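# Hang ball-filled shallow basket by cord on stand peg

## Task

Lift the shallow basket by its cord handle and hang it from the peg on the stand, keeping it as level as possible; it only counts if every ball is still inside the basket at the end, with nothing left on the robot.

## Robot and tools

Robot: two arms, left_arm and right_arm, each ending in a two-finger gripper. Base positions in the scene frame: left_arm (+0.023, +0.348, +0.042) m, yawed very slightly (quat_wxyz +1.000, 0, 0, +0.018); right_arm (-0.008, -0.324, +0.004) m (quat_wxyz +1.000, 0, 0, -0.010). A camera stand is fixed to the floor behind the arms.

Scene frame: origin at table-top height, halfway between the nominal bases; +x points out over the table, +z up, and left_arm sits on the +y side (arm names do not match image left/right). Reported end_effector_position (metres) and end_effector_quat_wxyz use this frame. The position is the point between the finger pads, just under 1 cm behind the tips. Gripper axes: fingers point along its own +z, and they open and close along its own y. Reported poses may be off by a few centimetres, worse at long reach.

Motion numbers. Every command row has 14 values, all in [-1, 1]: dx, dy, dz, rx, ry, rz, opening for left_arm, then the same seven for right_arm. Both arms always appear, even if one stays still. The six pose values are an offset, not a pose: they are measured from that arm's Hand target at the moment the action or move begins, along that Hand target's own axes. Scale: 1.0 equals 0.6 m for dx, dy, dz and 180 degrees for the rotation; rx, ry, rz form a single rotation vector. Sending the same offset twice moves twice. Six zeros re-request the current Hand target. Opening is absolute, not an offset: +1 fully open (about 87 mm between pads), +0.5 about 69 mm, 0 about 43 mm, -0.5 about 18 mm, -1 closed. A 0 in the opening slot is a real command, so to leave a gripper alone repeat its present opening.

Tools.
execute_actions(actions, cameras): actions is a list of actions; each action is a list of up to 15 rows, one per 1/30 s step, and a short action repeats its last row to fill 15 steps. Every row counts from the start pose of that action, not the previous row. An empty actions list returns state plus all camera images.
move(target, speed, blend, opening_speed, blocking, cameras): target is one 14-number row, or a list of up to 15 rows, all offsets from the same starting Hand targets. Grippers travel in straight lines, all arriving together, within 10 s total. speed is top path speed in m/s (0.002 to 2.9, default 0.25; rotation up to twice that in rad/s), one value or one per target. blend (metres) rounds corners in a list; 0 stops at each. opening_speed is how fast openings change, in scale units per second, at least 0.2. Paths do not avoid obstacles or the other arm. Openings changed at a later list target apply on arrival once everything is still. blocking=false returns after about 0.5 s while the move continues.
wait(seconds 0 to 10): holds last commands; a running move continues.
stop(): brakes a running move.
zoom_image(camera, region [x0, y0, x1, y1]): enlarged crop, at most 504x504 pixels, of the newest image of cam_high, cam_low, cam_left_wrist or cam_right_wrist.
finished_scene(scene): ends the scene; the basket must already hang correctly without help.

Results: each arm's end_effector_position and quat, Hand target (the last commanded pose after clipping; the next offsets start here), Joint positions (gripper last, 0 closed to 1 open), Joint velocities (may say within noise or be omitted), joint torques (include arm weight; first three wrap at ±28 N m), grip_measured (on the command scale, possibly off by about 1 mm), Tool commands, and for execute_actions some per-step positions. A move adds a move: line: done (within 10 mm and 2 degrees), off_target, moving, held, or fault, plus limits=paced (pose clipped) or limits=held (steps withheld). Neither says whether contact happened.

Behaviour to expect: the controller limits each step's orientation change to 40 degrees from the measured one. Friction and gravity leave grippers short, low or tilted, especially stretched out; small moves may not happen or may go sideways. Check pose after each move and correct tilt; if a gripper stays short, send the remaining gap as an offset. A blocked arm keeps pushing until commanded back past its gripper. To grip, command about 0.04 below the grip_measured value at first contact; less squeezes more gently. Fast closes press hard.

Joint ranges (rad): waist -2.618 to 3.054, shoulder 0 to 3.142, elbow 0 to 3.142 (straight at 2.901), wrist pitch and wrist yaw -1.571 to 1.571, wrist roll -2.094 to 2.094.

Cameras: cam_high, cam_low, cam_left_wrist, cam_right_wrist, all 896x504; calibration is approximate, fixed cameras may have shifted a little, and wrist images can lag arm motion.

Avoid: dropping the basket or balls, releasing anything still moving, striking the table, stand or fixtures fast, hard pushes, grippers or arms touching or squeezing each other, pulling on an arm's camera cable, paths near an arm's own base (go around it), anything leaving the table. Long holding, stretching or pushing at unreachable poses heats motors: MOTOR HOT appears at 75 °C, 90 °C folds that arm away for good, 100 °C makes it drop. Objects may occasionally get a small push from outside.

Each tool is called after ">>>" as name(argument=value, ...), one argument or row to a line, values as JSON.

## Session

>>> execute_actions(
  actions=[],
)

Scene clock: 0.00 s.
left_arm: end_effector_position=(+0.3906, +0.3599, +0.0822) grip_measured=+1.000 end_effector_quat_wxyz=(+0.560, -0.055, +0.826, +0.018) | right_arm: end_effector_position=(+0.3728, -0.3287, +0.0367) grip_measured=+1.000 end_effector_quat_wxyz=(+0.537, +0.043, +0.841, -0.054)
Joint positions: left_arm=[-0.041 1.515 0.327 0.805 -0.098 -0.073 1] | right_arm=[0.099 1.581 0.415 0.724 0.21 0.049 1]
Joint velocities: within noise
Joint torques (N m): no reading
Heat: left arm: 25 °C; right arm: 26 °C.
Hand target: left_arm +0.3946, +0.3599, +0.0891; +0.569, -0.055, +0.820, +0.018 | right_arm +0.3754, -0.3284, +0.0409; +0.542, +0.044, +0.838, -0.053
Tool commands: left_gripper/opening=+1.0 right_gripper/opening=+1.0

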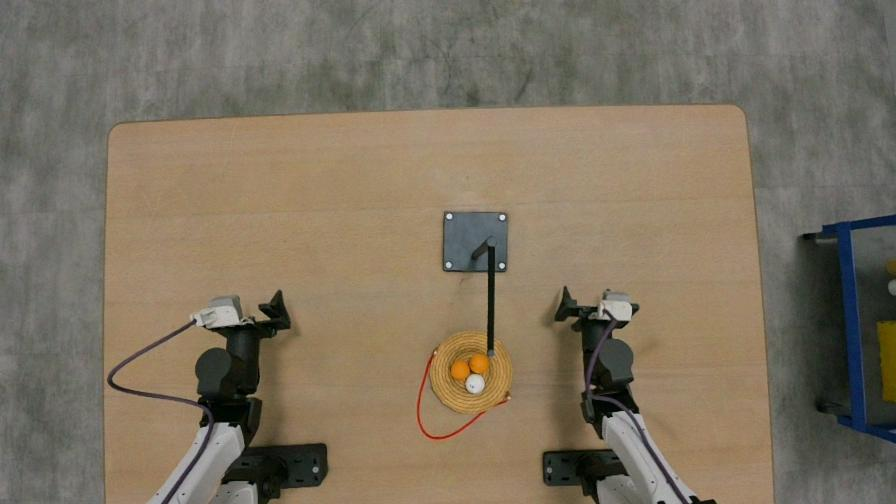

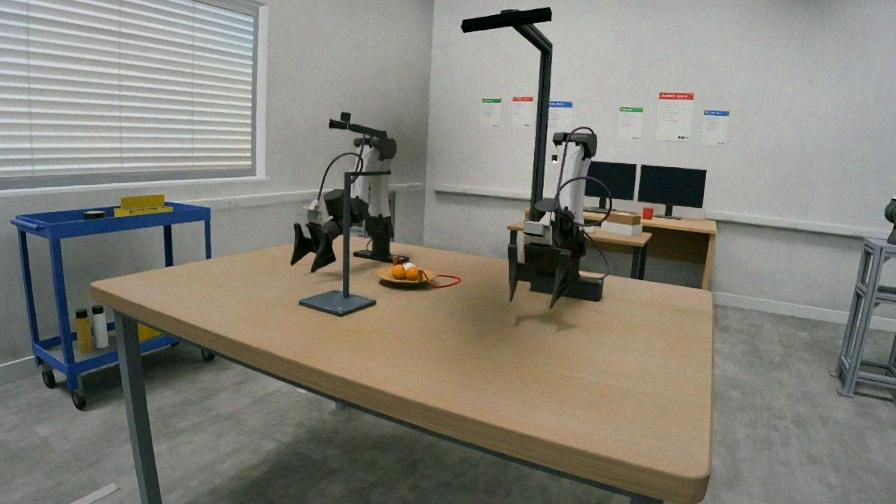

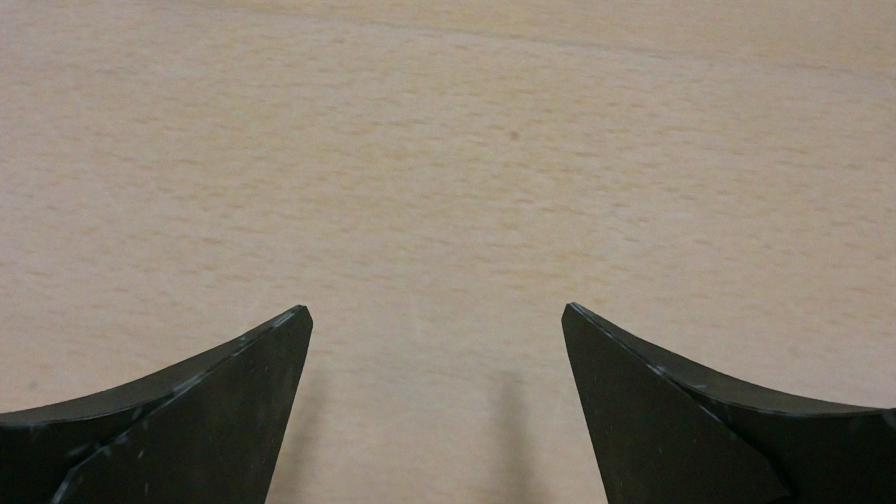

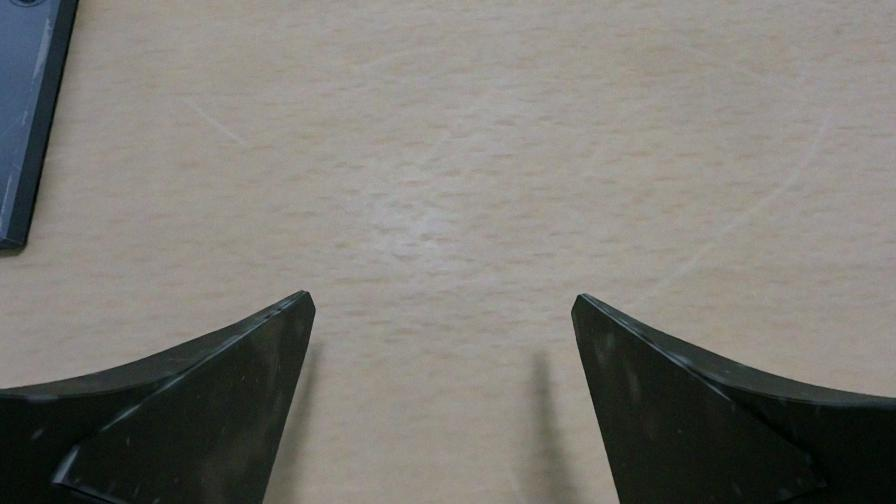

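>>> zoom_image(
  camera="cam_high",
  region=[390, 190, 560, 460],
)

>>> zoom_image(
  camera="cam_low",
  region=[280, 150, 500, 330],
)

Scaled by 1.867 from the camera's 896x504 image, which has a finer 1280x720 frame.

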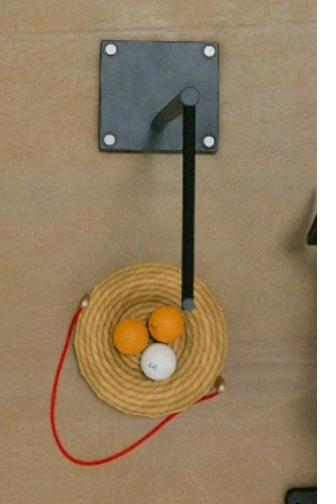

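Scaled by 2.291 from the camera's 896x504 image, which has a finer 1280x720 frame.

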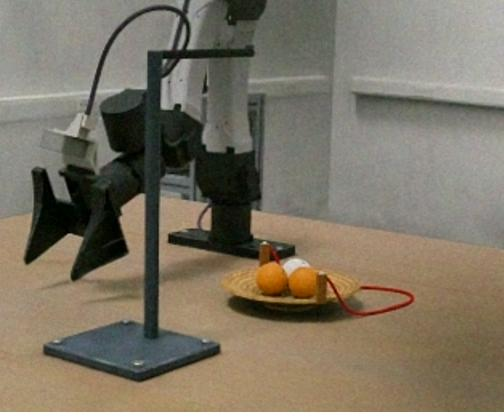

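>>> move(
  target=[
    [0,0,0,0,0,0,1,-0.19,0.0195,-0.228,0,0,0,0],
    [0,0,0,0,0,0,1,-0.0775,0.338,-0.593,-0.2334,0.3089,-0.3379,0],
  ],
  blend=[0.03,0],
  speed=0.25,
  cameras=["all"],
)

Scene clock: 7.33 s.
left_arm: end_effector_position=(+0.3906, +0.3599, +0.0822) grip_measured=+1.000 end_effector_quat_wxyz=(+0.560, -0.055, +0.826, +0.018) | right_arm: end_effector_position=(+0.1028, -0.0835, +0.2186) grip_measured=+0.000 end_effector_quat_wxyz=(+0.057, -0.515, +0.855, +0.027)
Joint positions: left_arm=[-0.041 1.515 0.327 0.805 -0.098 -0.073 1] | right_arm=[1.164 1.645 1.774 -1.575 0.02 0.059 0.5]
Joint torques (N m): left_arm=[-0.16 -4.88 4.9 2.19 -0.06 -0.17] | right_arm=[0.49 -5.52 8.77 0.46 -0.06 0.03]
Heat: left arm: 26 °C; right arm: 27 °C.
Hand target: left_arm +0.3946, +0.3599, +0.0891; +0.569, -0.055, +0.820, +0.018 | right_arm +0.0999, -0.0795, +0.2196; +0.000, -0.522, +0.853, +0.000
Off the commanded pose: left_arm 0.008 m, 1 deg | right_arm 0.005 m, 7 deg.
joint sent to its limit (right arm) — joint 4 (wrist pitch), lower limit. The joint targets are off in orientation, not in position.
move: off_target (right_arm)
camera_calibration:
cam_right_wrist: T_world_to_cam=[[0.885853, -0.463771, 0.0134436, -0.135198], [-0.350136, -0.649225, 0.675212, -0.145789], [-0.304416, -0.602846, -0.737501, 0.285616], [0, 0, 0, 1]] pos_world=[0.155665, 0.0148317, 0.310898]

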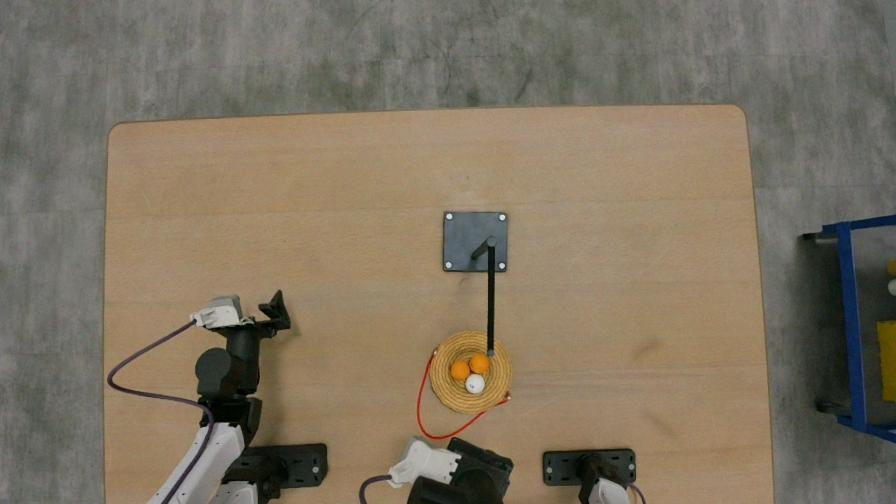

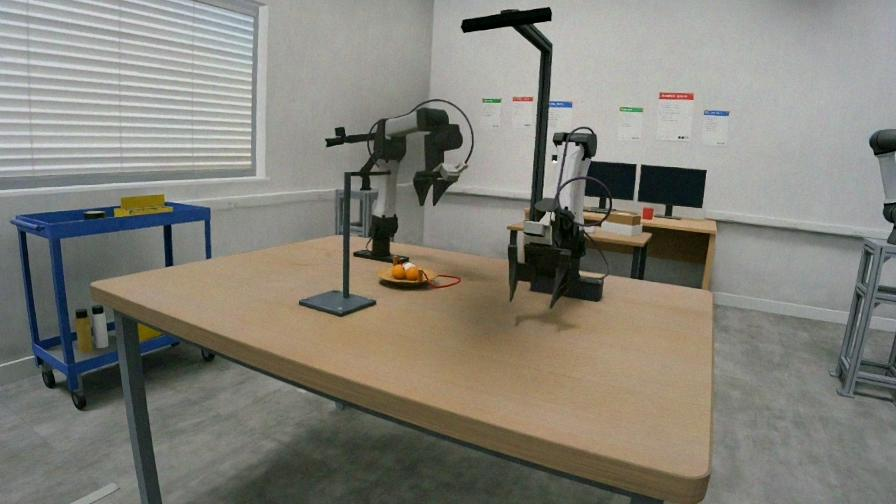

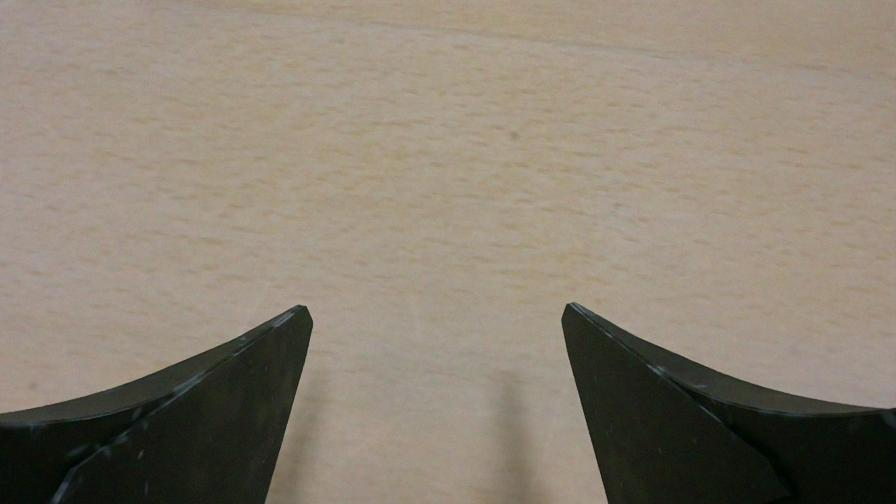

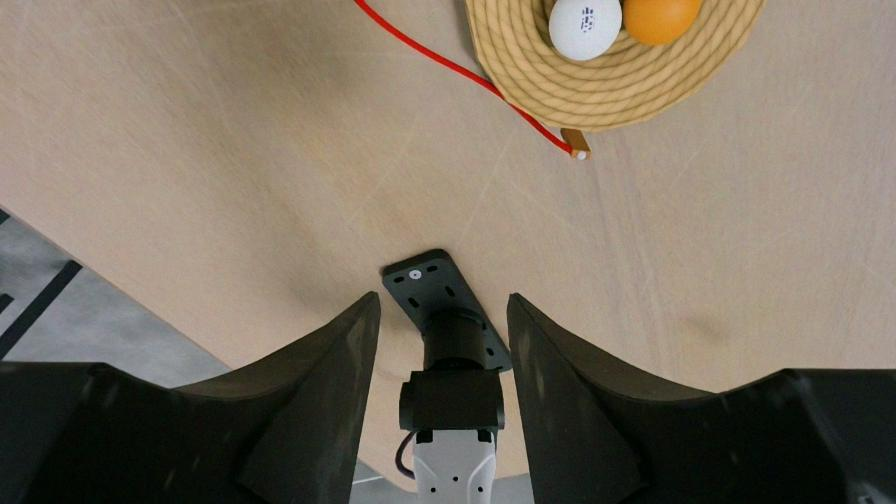

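>>> zoom_image(
  camera="cam_high",
  region=[400, 330, 520, 450],
)

Scaled by 4.200 from the camera's 896x504 image, which has a finer 1280x720 frame.

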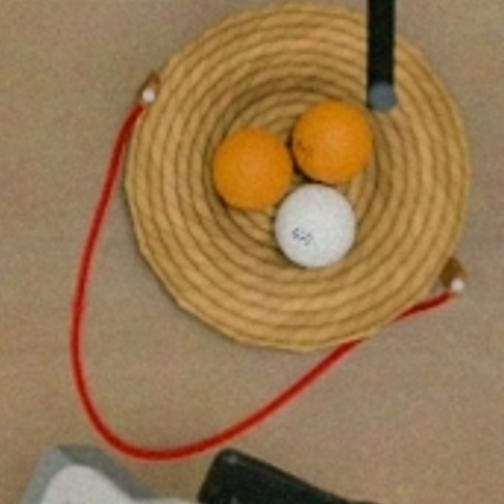

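>>> move(
  target=[
    [0,0,0,0,0,0,1,-0.102,0.110,0.0,0,0,0,0.5],
    [0,0,0,0,0,0,1,-0.102,0.110,0.266,0,0,0,0.5],
  ],
  speed=0.2,
  cameras=["cam_high","cam_right_wrist"],
)

Scene clock: 10.40 s.
left_arm: end_effector_position=(+0.3906, +0.3599, +0.0822) grip_measured=+1.000 end_effector_quat_wxyz=(+0.560, -0.055, +0.826, +0.018) | right_arm: end_effector_position=(+0.0726, +0.0029, +0.0651) grip_measured=+0.500 end_effector_quat_wxyz=(+0.008, -0.525, +0.851, -0.004)
Joint positions: left_arm=[-0.041 1.515 0.327 0.805 -0.098 -0.073 1] | right_arm=[1.333 1.989 1.576 -1.151 0.017 0.207 0.75]
Joint torques (N m): left_arm=[-0.14 -5 4.78 2.2 -0.07 -0.16] | right_arm=[0.24 -9.42 6.87 0.43 0 0.26]
Heat: left arm: 26 °C; right arm: 28 °C.
Hand target: left_arm +0.3946, +0.3599, +0.0891; +0.569, -0.055, +0.820, +0.018 | right_arm +0.0690, +0.0049, +0.0599; +0.000, -0.522, +0.853, +0.000
Off the commanded pose: left_arm 0.008 m, 1 deg | right_arm 0.007 m, 1 deg.
move: done
camera_calibration:
cam_right_wrist: T_world_to_cam=[[0.896428, -0.442917, 0.015518, -0.0672726], [-0.300415, -0.581527, 0.756028, -0.00572933], [-0.325833, -0.682386, -0.654356, 0.211692], [0, 0, 0, 1]] pos_world=[0.12756, 0.111327, 0.143897]
Images, in order (width x height): cam_high 896x504, cam_right_wrist 896x504.

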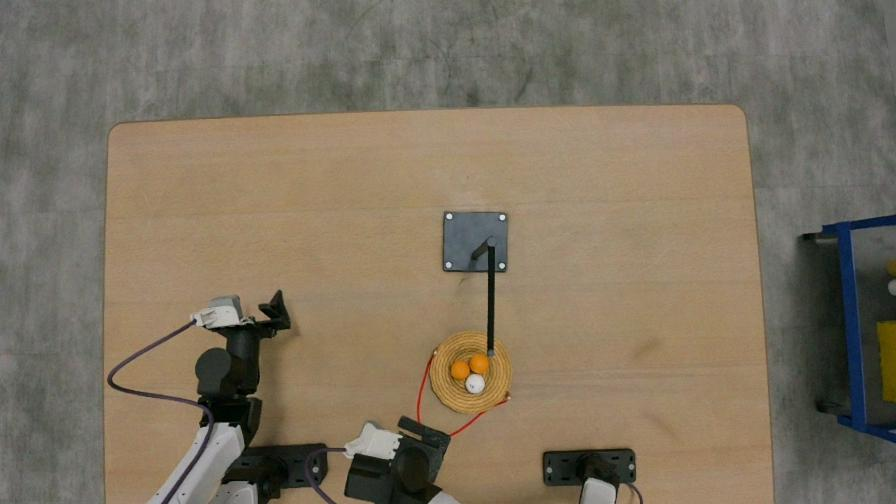

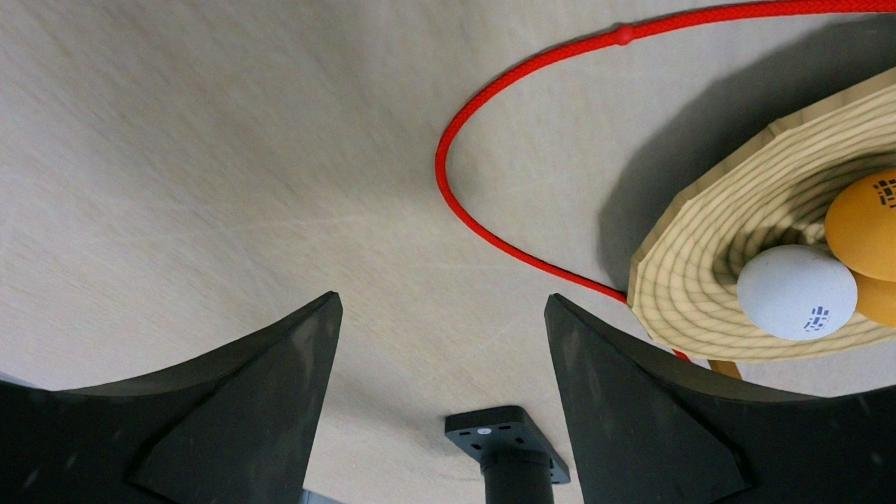

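>>> zoom_image(
  camera="cam_right_wrist",
  region=[420, 0, 896, 360],
)

>>> zoom_image(
  camera="cam_high",
  region=[410, 340, 450, 430],
)

Scaled by 1.059 from the camera's 896x504 image, which has a finer 1280x720 frame.

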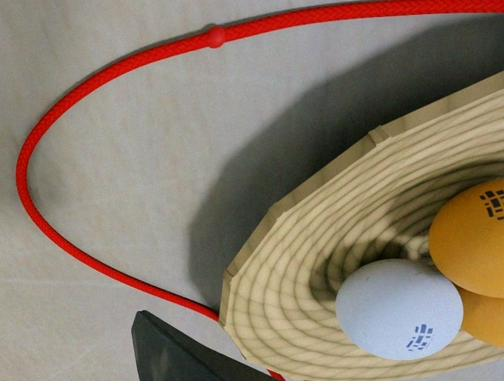

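Scaled by 5.600 from the camera's 896x504 image, which has a finer 1280x720 frame.

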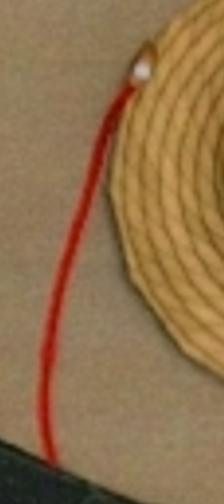

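>>> move(
  target=[0,0,0,0,0,0,1,-0.0154,-0.0005,0.0898,0,0,0,0.2],
  speed=0.08,
  cameras=["cam_right_wrist"],
)

Scene clock: 12.87 s.
left_arm: end_effector_position=(+0.3906, +0.3599, +0.0822) grip_measured=+1.000 end_effector_quat_wxyz=(+0.560, -0.055, +0.826, +0.018) | right_arm: end_effector_position=(+0.0755, +0.0142, +0.0145) grip_measured=+0.200 end_effector_quat_wxyz=(+0.012, -0.525, +0.851, +0.000)
Joint positions: left_arm=[-0.041 1.515 0.327 0.805 -0.098 -0.073 1] | right_arm=[1.333 2.071 1.493 -0.974 0.017 0.207 0.6]
Joint torques (N m): left_arm=[-0.09 -4.94 4.88 2.18 -0.04 -0.14] | right_arm=[-0.28 -9.31 6.26 0.44 0 0.19]
Heat: left arm: 27 °C; right arm: 28 °C.
Hand target: left_arm +0.3946, +0.3599, +0.0891; +0.569, -0.055, +0.820, +0.018 | right_arm +0.0734, +0.0130, +0.0060; +0.000, -0.522, +0.853, +0.000
Off the commanded pose: left_arm 0.008 m, 1 deg | right_arm 0.009 m, 1 deg.
move: done
camera_calibration:
cam_right_wrist: T_world_to_cam=[[0.896356, -0.443135, 0.0133208, -0.0640367], [-0.302481, -0.589327, 0.749132, 0.0403235], [-0.324117, -0.675518, -0.662286, 0.187153], [0, 0, 0, 1]] pos_world=[0.130256, 0.121812, 0.0945939]
Images, in order (width x height): cam_right_wrist 896x504.

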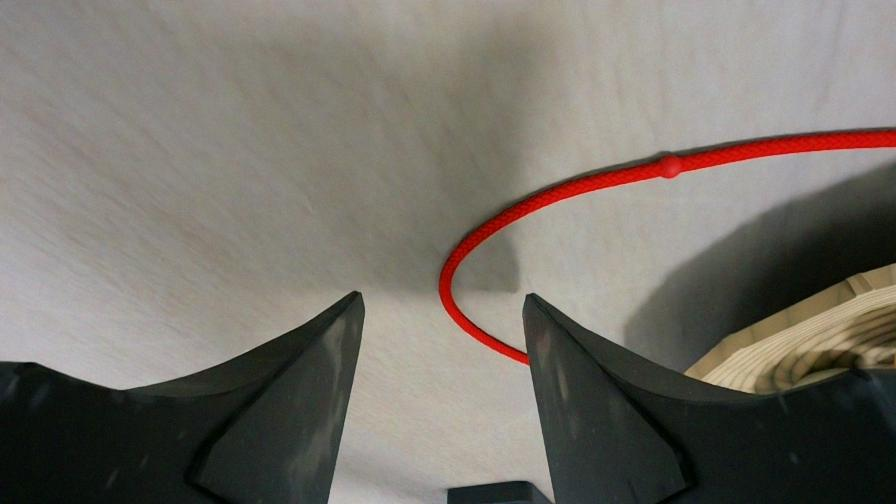

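>>> move(
  target=[
    [0,0,0,0,0,0,1,0,0.0,0.0117,0,0,0,0.2],
    [0,0,0,0,0,0,1,0,0.0,0.0117,0,0,0,-1],
  ],
  speed=0.05,
  opening_speed=1.0,
  cameras=["cam_right_wrist"],
)

Scene clock: 15.37 s.
left_arm: end_effector_position=(+0.3906, +0.3599, +0.0822) grip_measured=+1.000 end_effector_quat_wxyz=(+0.560, -0.055, +0.826, +0.018) | right_arm: end_effector_position=(+0.0757, +0.0150, +0.0089) grip_measured=-0.973 end_effector_quat_wxyz=(+0.013, -0.525, +0.851, +0.001)
Joint positions: left_arm=[-0.041 1.515 0.327 0.805 -0.098 -0.073 1] | right_arm=[1.333 2.078 1.48 -0.951 0.016 0.207 0.013]
Joint torques (N m): left_arm=[-0.1 -4.89 4.85 2.2 -0.03 -0.14] | right_arm=[-0.28 -9.05 6.02 0.47 0 0.2]
Heat: left arm: 27 °C; right arm: 28 °C.
Hand target: left_arm +0.3946, +0.3599, +0.0891; +0.569, -0.055, +0.820, +0.018 | right_arm +0.0734, +0.0130, -0.0009; +0.000, -0.522, +0.853, +0.000
Off the commanded pose: left_arm 0.008 m, 1 deg | right_arm 0.010 m, 2 deg.
move: done
camera_calibration:
cam_right_wrist: T_world_to_cam=[[0.896373, -0.443129, 0.012318, -0.0637503], [-0.302865, -0.59188, 0.746961, 0.0450984], [-0.323709, -0.673287, -0.664753, 0.183969], [0, 0, 0, 1]] pos_world=[0.130355, 0.122307, 0.0893923]
Images, in order (width x height): cam_right_wrist 896x504.

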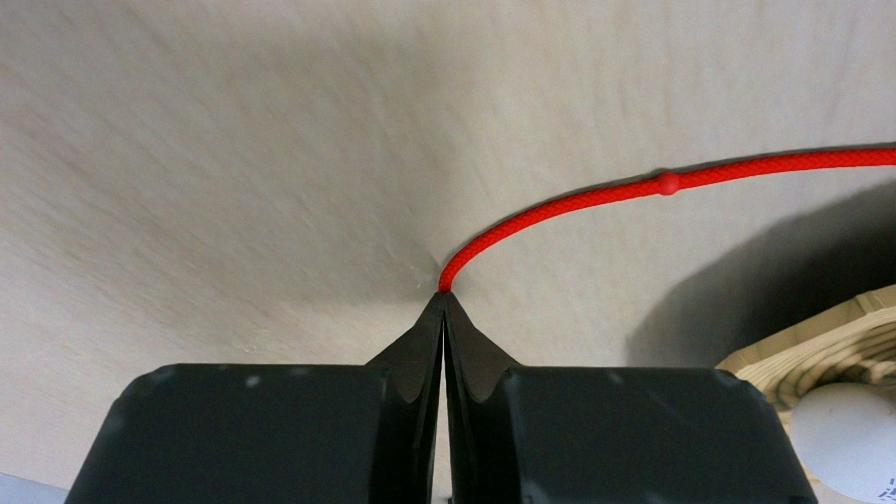

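>>> move(
  target=[0,0,0,0,0,0,1,0.0097,-0.0507,-0.133,0,0,0,-1],
  speed=0.08,
  cameras=["cam_right_wrist","cam_low","cam_high"],
)

Scene clock: 19.60 s.
left_arm: end_effector_position=(+0.3906, +0.3599, +0.0822) grip_measured=+1.000 end_effector_quat_wxyz=(+0.560, -0.055, +0.826, +0.018) | right_arm: end_effector_position=(+0.0960, -0.0109, +0.0621) grip_measured=-0.975 end_effector_quat_wxyz=(-0.014, -0.521, +0.853, -0.021)
Joint positions: left_arm=[-0.041 1.515 0.327 0.805 -0.098 -0.073 1] | right_arm=[1.26 2.021 1.601 -1.198 0.014 0.145 0.013]
Joint torques (N m): left_arm=[-0.14 -4.88 4.82 2.16 -0.03 -0.11] | right_arm=[-0.51 -14.74 8.81 0.15 0.03 0.07]
Heat: left arm: 27 °C; right arm: 29 °C.
Hand target: left_arm +0.3946, +0.3599, +0.0891; +0.569, -0.055, +0.820, +0.018 | right_arm +0.0978, -0.0060, +0.0789; +0.000, -0.522, +0.853, +0.000
Off the commanded pose: left_arm 0.008 m, 1 deg | right_arm 0.018 m, 3 deg.
move: off_target (right_arm)
camera_calibration:
cam_right_wrist: T_world_to_cam=[[0.891984, -0.451594, 0.0206549, -0.0942888], [-0.29056, -0.53771, 0.791481, -0.00707599], [-0.346322, -0.71199, -0.610844, 0.206844], [0, 0, 0, 1]] pos_world=[0.153683, 0.100886, 0.133898]
Images, in order (width x height): cam_high 896x504, cam_low 896x504, cam_right_wrist 896x504.

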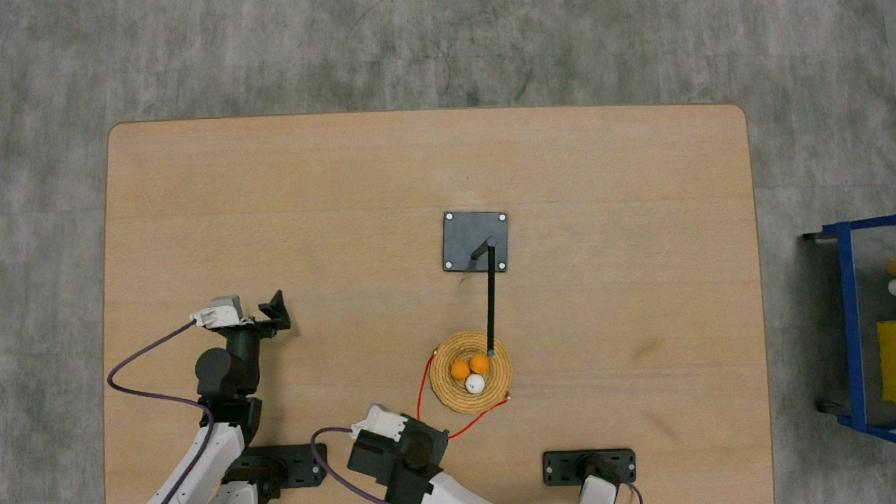

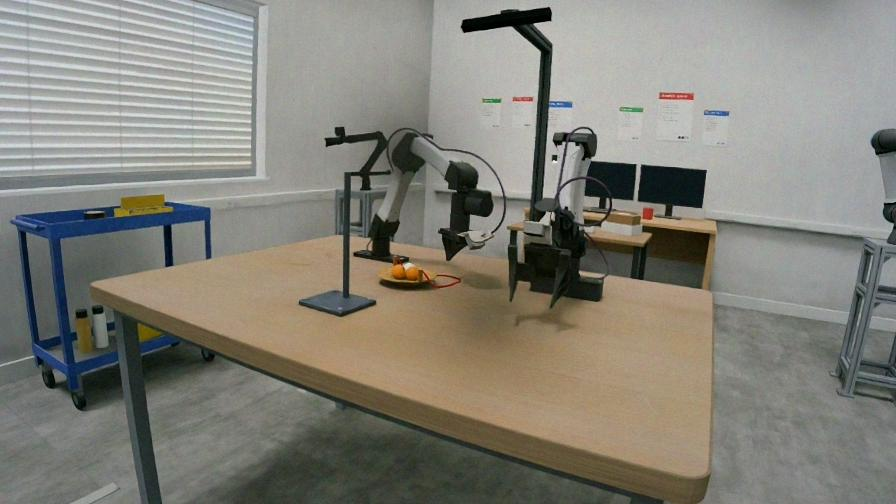

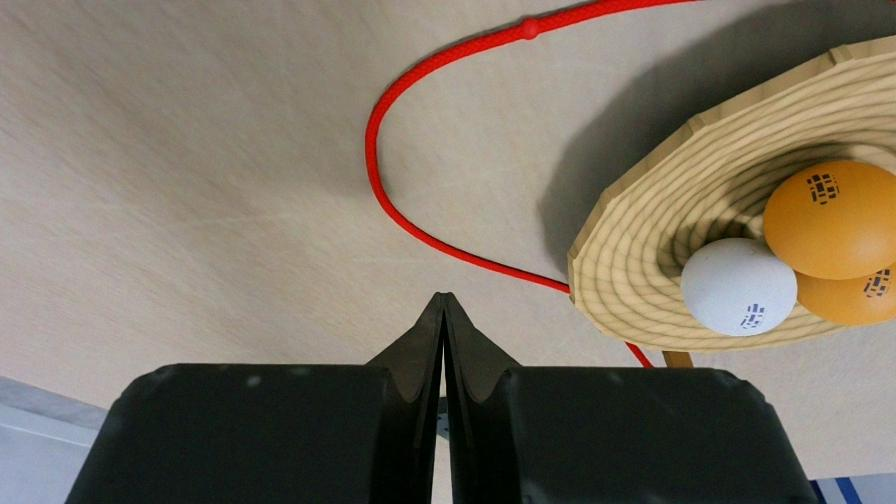

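>>> move(
  target=[
    [0,0,0,0,0,0,1,-0.0097,0.0507,0.10,0,0,0,0.2],
    [0,0,0,0,0,0,1,-0.0097,0.0507,0.1415,0,0,0,0.2],
  ],
  speed=[0.1,0.04],
  cameras=["cam_right_wrist"],
)

Scene clock: 21.87 s.
left_arm: end_effector_position=(+0.3906, +0.3599, +0.0822) grip_measured=+1.000 end_effector_quat_wxyz=(+0.560, -0.055, +0.826, +0.018) | right_arm: end_effector_position=(+0.0780, +0.0122, +0.0062) grip_measured=+0.200 end_effector_quat_wxyz=(+0.009, -0.523, +0.852, +0.000)
Joint positions: left_arm=[-0.041 1.515 0.327 0.805 -0.098 -0.073 1] | right_arm=[1.324 2.082 1.473 -0.949 0.014 0.202 0.6]
Joint torques (N m): left_arm=[-0.16 -4.9 4.9 2.18 -0.05 -0.15] | right_arm=[0.54 -8.72 5.63 0.6 0.03 0.24]
Heat: left arm: 28 °C; right arm: 30 °C.
Hand target: left_arm +0.3946, +0.3599, +0.0891; +0.569, -0.055, +0.820, +0.018 | right_arm +0.0734, +0.0129, -0.0061; +0.000, -0.522, +0.853, +0.000
Off the commanded pose: left_arm 0.008 m, 1 deg | right_arm 0.013 m, 1 deg.
move: off_target (right_arm)
camera_calibration:
cam_right_wrist: T_world_to_cam=[[0.894577, -0.446771, 0.0112957, -0.0667849], [-0.301803, -0.585278, 0.752572, 0.0459715], [-0.329617, -0.676643, -0.658413, 0.181545], [0, 0, 0, 1]] pos_world=[0.133459, 0.11991, 0.0856892]
Images, in order (width x height): cam_right_wrist 896x504.

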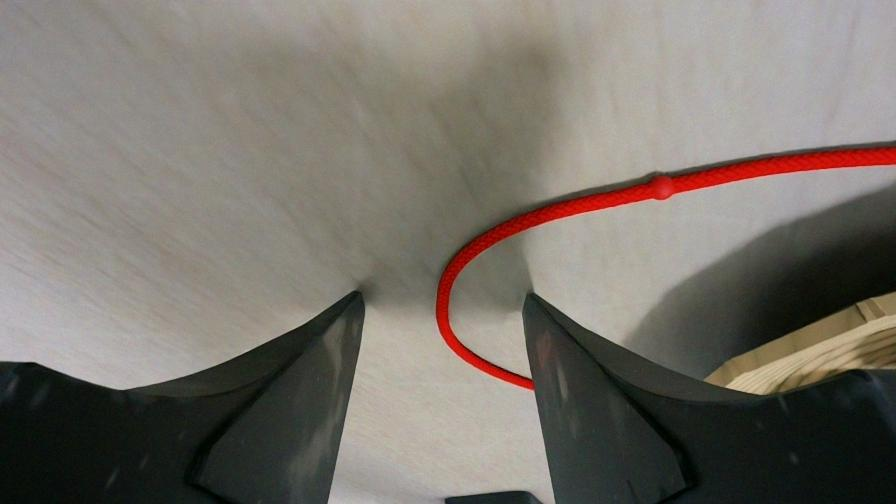

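>>> move(
  target=[
    [0,0,0,0,0,0,1,0,0,0.008,0,0,0,0.0],
    [0,0,0,0,0,0,1,0,0,0.008,0,0,0,-1],
  ],
  speed=[0.04,0.04],
  opening_speed=0.7,
  cameras=["cam_right_wrist"],
)

Scene clock: 25.03 s.
left_arm: end_effector_position=(+0.3906, +0.3599, +0.0822) grip_measured=+1.000 end_effector_quat_wxyz=(+0.560, -0.055, +0.826, +0.018) | right_arm: end_effector_position=(+0.0781, +0.0126, +0.0058) grip_measured=-0.887 end_effector_quat_wxyz=(+0.010, -0.523, +0.852, +0.000)
Joint positions: left_arm=[-0.041 1.515 0.327 0.805 -0.098 -0.073 1] | right_arm=[1.324 2.082 1.472 -0.945 0.014 0.202 0.056]
Joint torques (N m): left_arm=[-0.14 -5.01 4.89 2.2 -0.04 -0.16] | right_arm=[0.53 -8.14 4.81 0.74 0.03 0.24]
Heat: left arm: 28 °C; right arm: 29 °C.
Hand target: left_arm +0.3946, +0.3599, +0.0891; +0.569, -0.055, +0.820, +0.018 | right_arm +0.0734, +0.0130, -0.0109; +0.000, -0.522, +0.853, +0.000
Off the commanded pose: left_arm 0.008 m, 1 deg | right_arm 0.017 m, 1 deg.
move: off_target (right_arm); target 2's new opening was sent with right_arm's hand 0.017 m and 1 deg from that target
camera_calibration:
cam_right_wrist: T_world_to_cam=[[0.894557, -0.446821, 0.0109183, -0.0667424], [-0.302312, -0.586888, 0.751112, 0.0466535], [-0.329205, -0.675213, -0.660084, 0.181495], [0, 0, 0, 1]] pos_world=[0.133558, 0.120106, 0.0854887]
Images, in order (width x height): cam_right_wrist 896x504.

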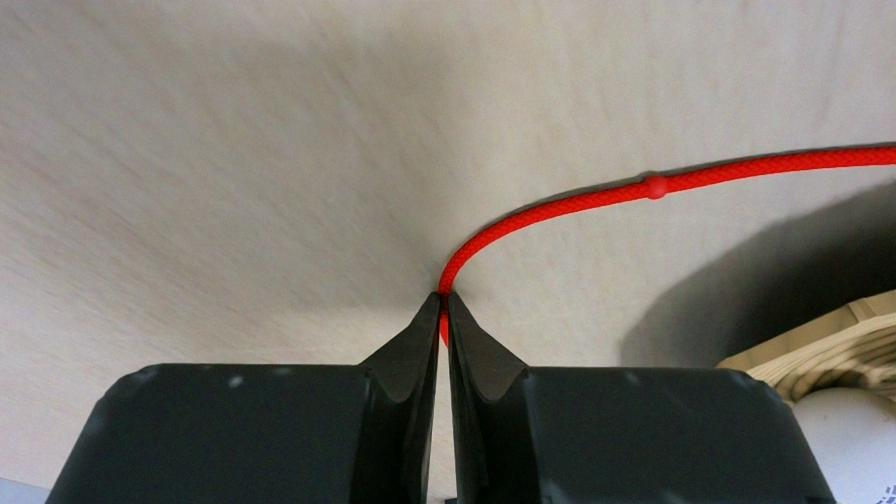

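>>> move(
  target=[0,0,0,0,0,0,1,0.0066,-0.053,-0.16,0,0,0,-1],
  speed=0.08,
  cameras=["cam_right_wrist"],
)

Scene clock: 27.13 s.
left_arm: end_effector_position=(+0.3906, +0.3599, +0.0822) grip_measured=+1.000 end_effector_quat_wxyz=(+0.560, -0.055, +0.826, +0.018) | right_arm: end_effector_position=(+0.0982, -0.0094, +0.0680) grip_measured=-0.887 end_effector_quat_wxyz=(-0.014, -0.521, +0.853, -0.021)
Joint positions: left_arm=[-0.041 1.515 0.327 0.805 -0.098 -0.073 1] | right_arm=[1.256 2.026 1.631 -1.224 0.014 0.14 0.056]
Joint torques (N m): left_arm=[-0.09 -4.96 4.9 2.18 -0.07 -0.14] | right_arm=[-0.53 -14.84 8.85 0.16 0.03 0.06]
Heat: left arm: 28 °C; right arm: 30 °C.
Hand target: left_arm +0.3946, +0.3599, +0.0891; +0.569, -0.055, +0.820, +0.018 | right_arm +0.0999, -0.0049, +0.0852; +0.000, -0.522, +0.853, +0.000
Off the commanded pose: left_arm 0.008 m, 1 deg | right_arm 0.018 m, 3 deg.
move: off_target (right_arm)
camera_calibration:
cam_right_wrist: T_world_to_cam=[[0.89197, -0.451627, 0.0205661, -0.0956777], [-0.290377, -0.537445, 0.791728, -0.0103896], [-0.346513, -0.71217, -0.610527, 0.212282], [0, 0, 0, 1]] pos_world=[0.155883, 0.102386, 0.139797]
Images, in order (width x height): cam_right_wrist 896x504.

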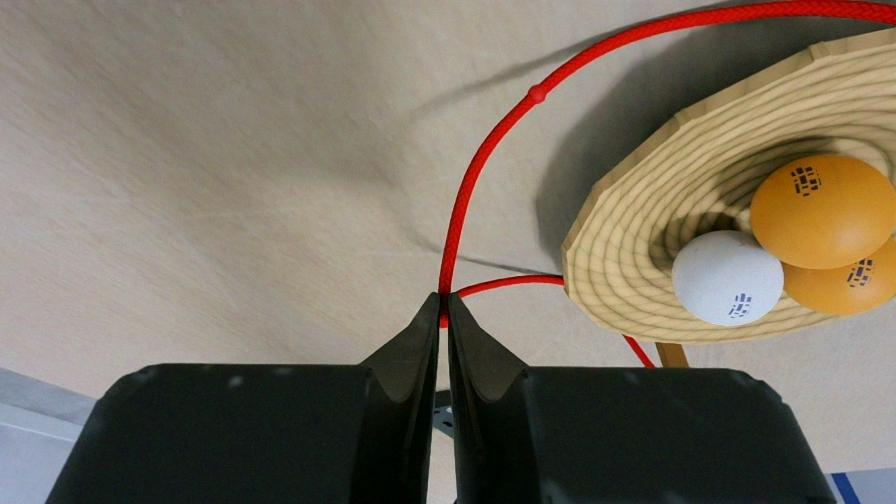

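>>> move(
  target=[
    [0,0,0,0,0,0,1,0.0033,-0.0485,-0.133,0,0,0,-1],
    [0,0,0,0,0,0,1,0.0248,-0.153,-0.2,0,0,0,-1],
    [0,0,0,0,0,0,1,0.0362,-0.215,-0.2,0,0,0,-1],
  ],
  speed=0.08,
  blend=[0.02,0.02,0],
  cameras=["all"],
)

Scene clock: 30.43 s.
left_arm: end_effector_position=(+0.3906, +0.3599, +0.0822) grip_measured=+1.000 end_effector_quat_wxyz=(+0.560, -0.055, +0.826, +0.018) | right_arm: end_effector_position=(+0.2065, -0.0815, +0.1887) grip_measured=-0.887 end_effector_quat_wxyz=(+0.028, -0.520, +0.854, +0.003)
Joint positions: left_arm=[-0.041 1.515 0.327 0.805 -0.098 -0.073 1] | right_arm=[0.902 1.916 1.976 -1.575 0.014 -0.212 0.056]
Joint torques (N m): left_arm=[-0.18 -4.92 4.77 2.16 -0.01 -0.14] | right_arm=[-0.23 -13.64 8.49 0.32 0.04 0.06]
Heat: left arm: 28 °C; right arm: 32 °C.
Hand target: left_arm +0.3946, +0.3599, +0.0891; +0.569, -0.055, +0.820, +0.018 | right_arm +0.2049, -0.0829, +0.2053; +0.000, -0.522, +0.853, +0.000
Off the commanded pose: left_arm 0.008 m, 1 deg | right_arm 0.017 m, 3 deg.
joint sent to its limit (right arm) — joint 4 (wrist pitch), lower limit. The joint targets are off in orientation, not in position.
move: off_target (right_arm); blend cut to 0.0189 m at target 2
camera_calibration:
cam_right_wrist: T_world_to_cam=[[0.890171, -0.454897, 0.0257786, -0.228245], [-0.328295, -0.601138, 0.728598, -0.0986361], [-0.315941, -0.65704, -0.684456, 0.284272], [0, 0, 0, 1]] pos_world=[0.260608, 0.0236562, 0.272322]

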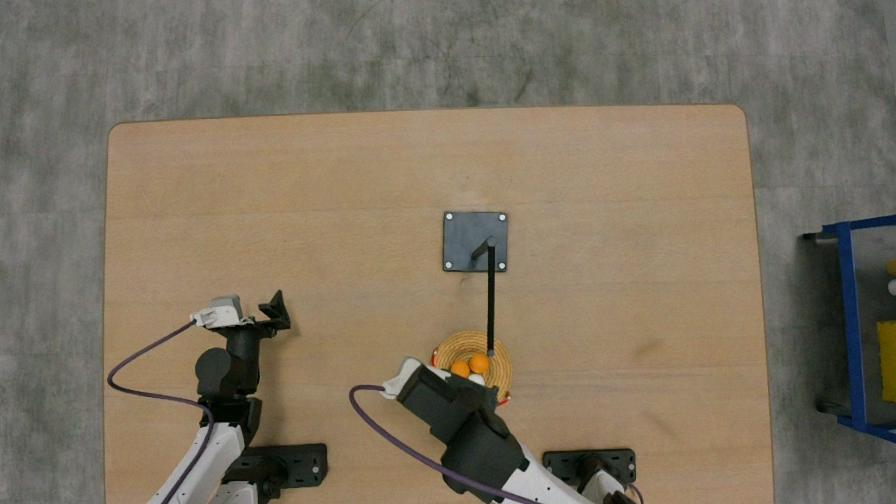

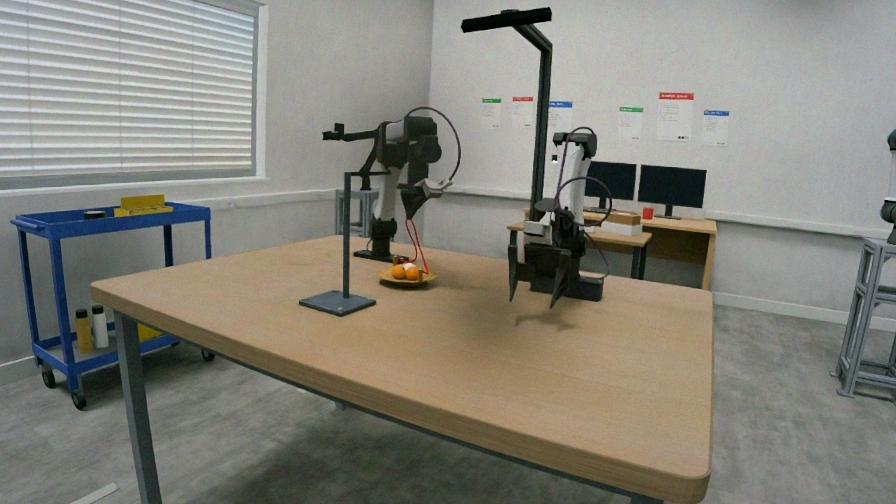

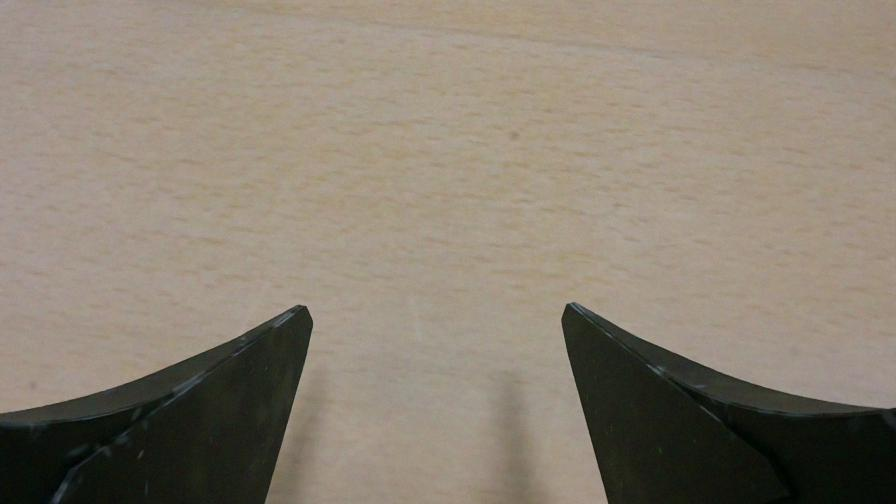

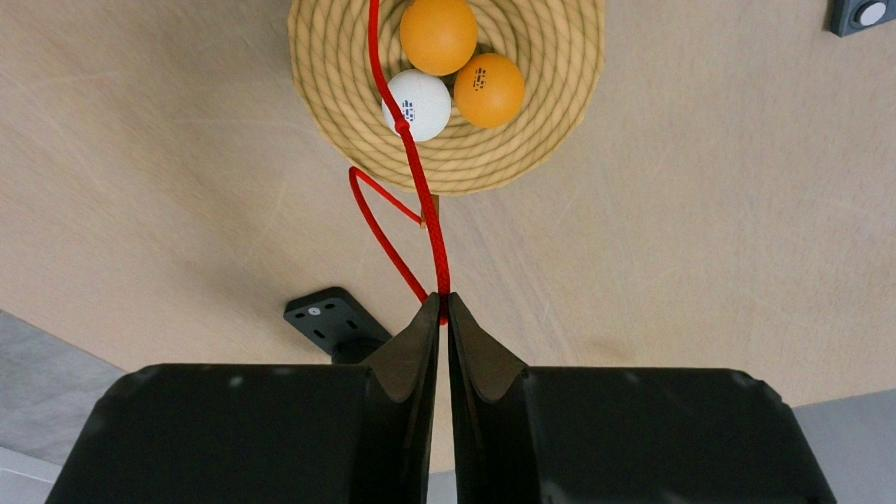

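>>> zoom_image(
  camera="cam_low",
  region=[330, 160, 500, 310],
)

Scaled by 2.965 from the camera's 896x504 image, which has a finer 1280x720 frame.

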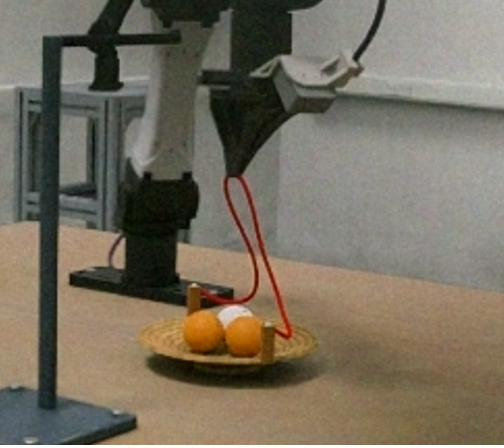

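>>> move(
  target=[0,0,0,0,0,0,1,0,0,-0.05,0,0,0,-1],
  speed=0.05,
  cameras=["cam_low","cam_right_wrist"],
)

>>> zoom_image(
  camera="cam_low",
  region=[330, 160, 500, 310],
)

Scene clock: 32.00 s.
left_arm: end_effector_position=(+0.3906, +0.3599, +0.0822) grip_measured=+1.000 end_effector_quat_wxyz=(+0.560, -0.055, +0.826, +0.018) | right_arm: end_effector_position=(+0.2071, -0.0809, +0.2194) grip_measured=-0.887 end_effector_quat_wxyz=(+0.081, -0.518, +0.851, +0.021)
Joint positions: left_arm=[-0.041 1.515 0.327 0.805 -0.098 -0.073 1] | right_arm=[0.902 1.847 2.019 -1.576 0.014 -0.213 0.056]
Joint torques (N m): left_arm=[-0.1 -4.88 4.89 2.21 -0.03 -0.15] | right_arm=[-0.03 -12.48 8.54 0.54 0.08 0.06]
Heat: left arm: 28 °C; right arm: 33 °C.
Hand target: left_arm +0.3946, +0.3599, +0.0891; +0.569, -0.055, +0.820, +0.018 | right_arm +0.2049, -0.0829, +0.2353; +0.000, -0.522, +0.853, +0.000
Off the commanded pose: left_arm 0.008 m, 1 deg | right_arm 0.016 m, 10 deg.
joint sent to its limit (right arm) — joint 4 (wrist pitch), lower limit. The joint targets are off in orientation, not in position.
move: off_target (right_arm)
camera_calibration:
cam_right_wrist: T_world_to_cam=[[0.887977, -0.457191, 0.0497253, -0.234253], [-0.37664, -0.660931, 0.649086, -0.0978481], [-0.263891, -0.595102, -0.759088, 0.316575], [0, 0, 0, 1]] pos_world=[0.254699, 0.0166249, 0.315468]
Images, in order (width x height): cam_low 896x504, cam_right_wrist 896x504.

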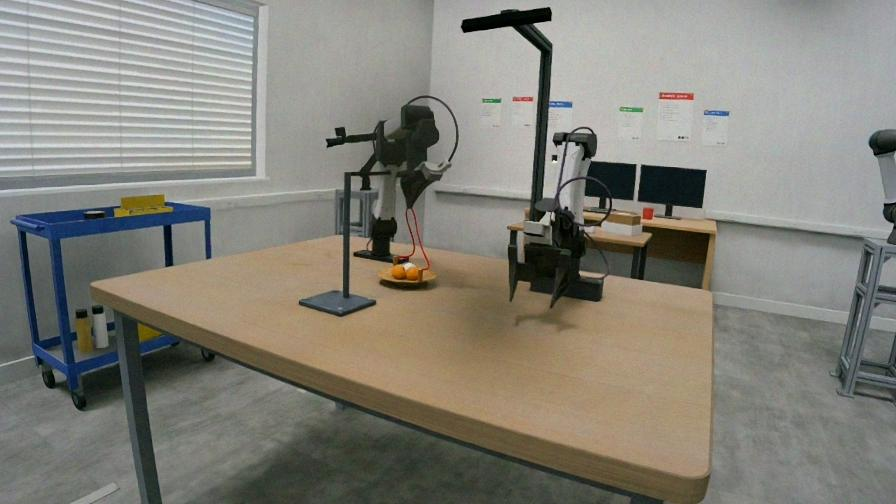

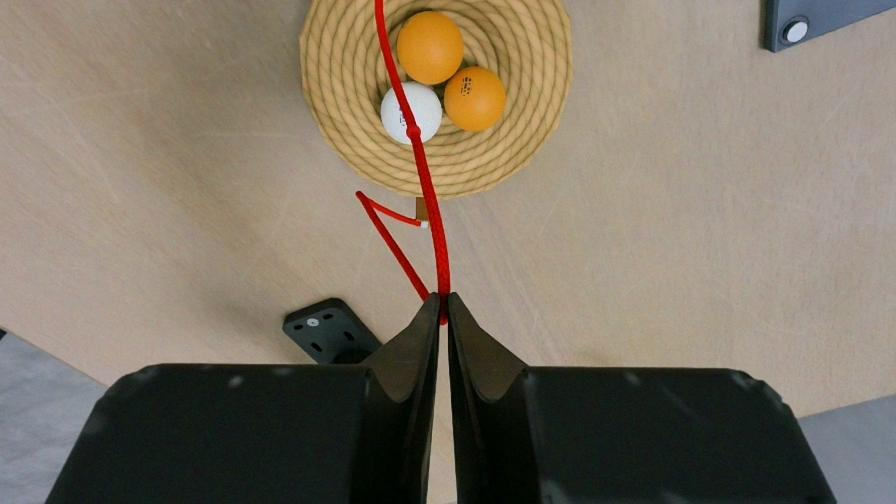

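Scaled by 2.965 from the camera's 896x504 image, which has a finer 1280x720 frame.

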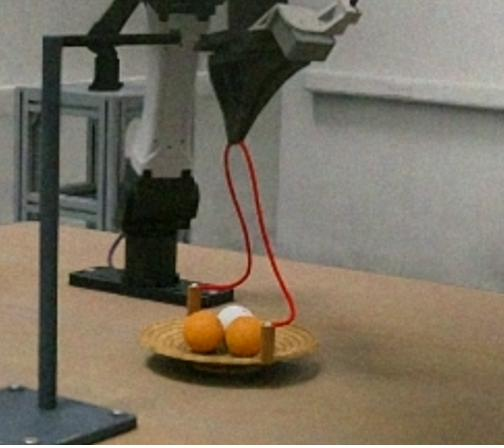

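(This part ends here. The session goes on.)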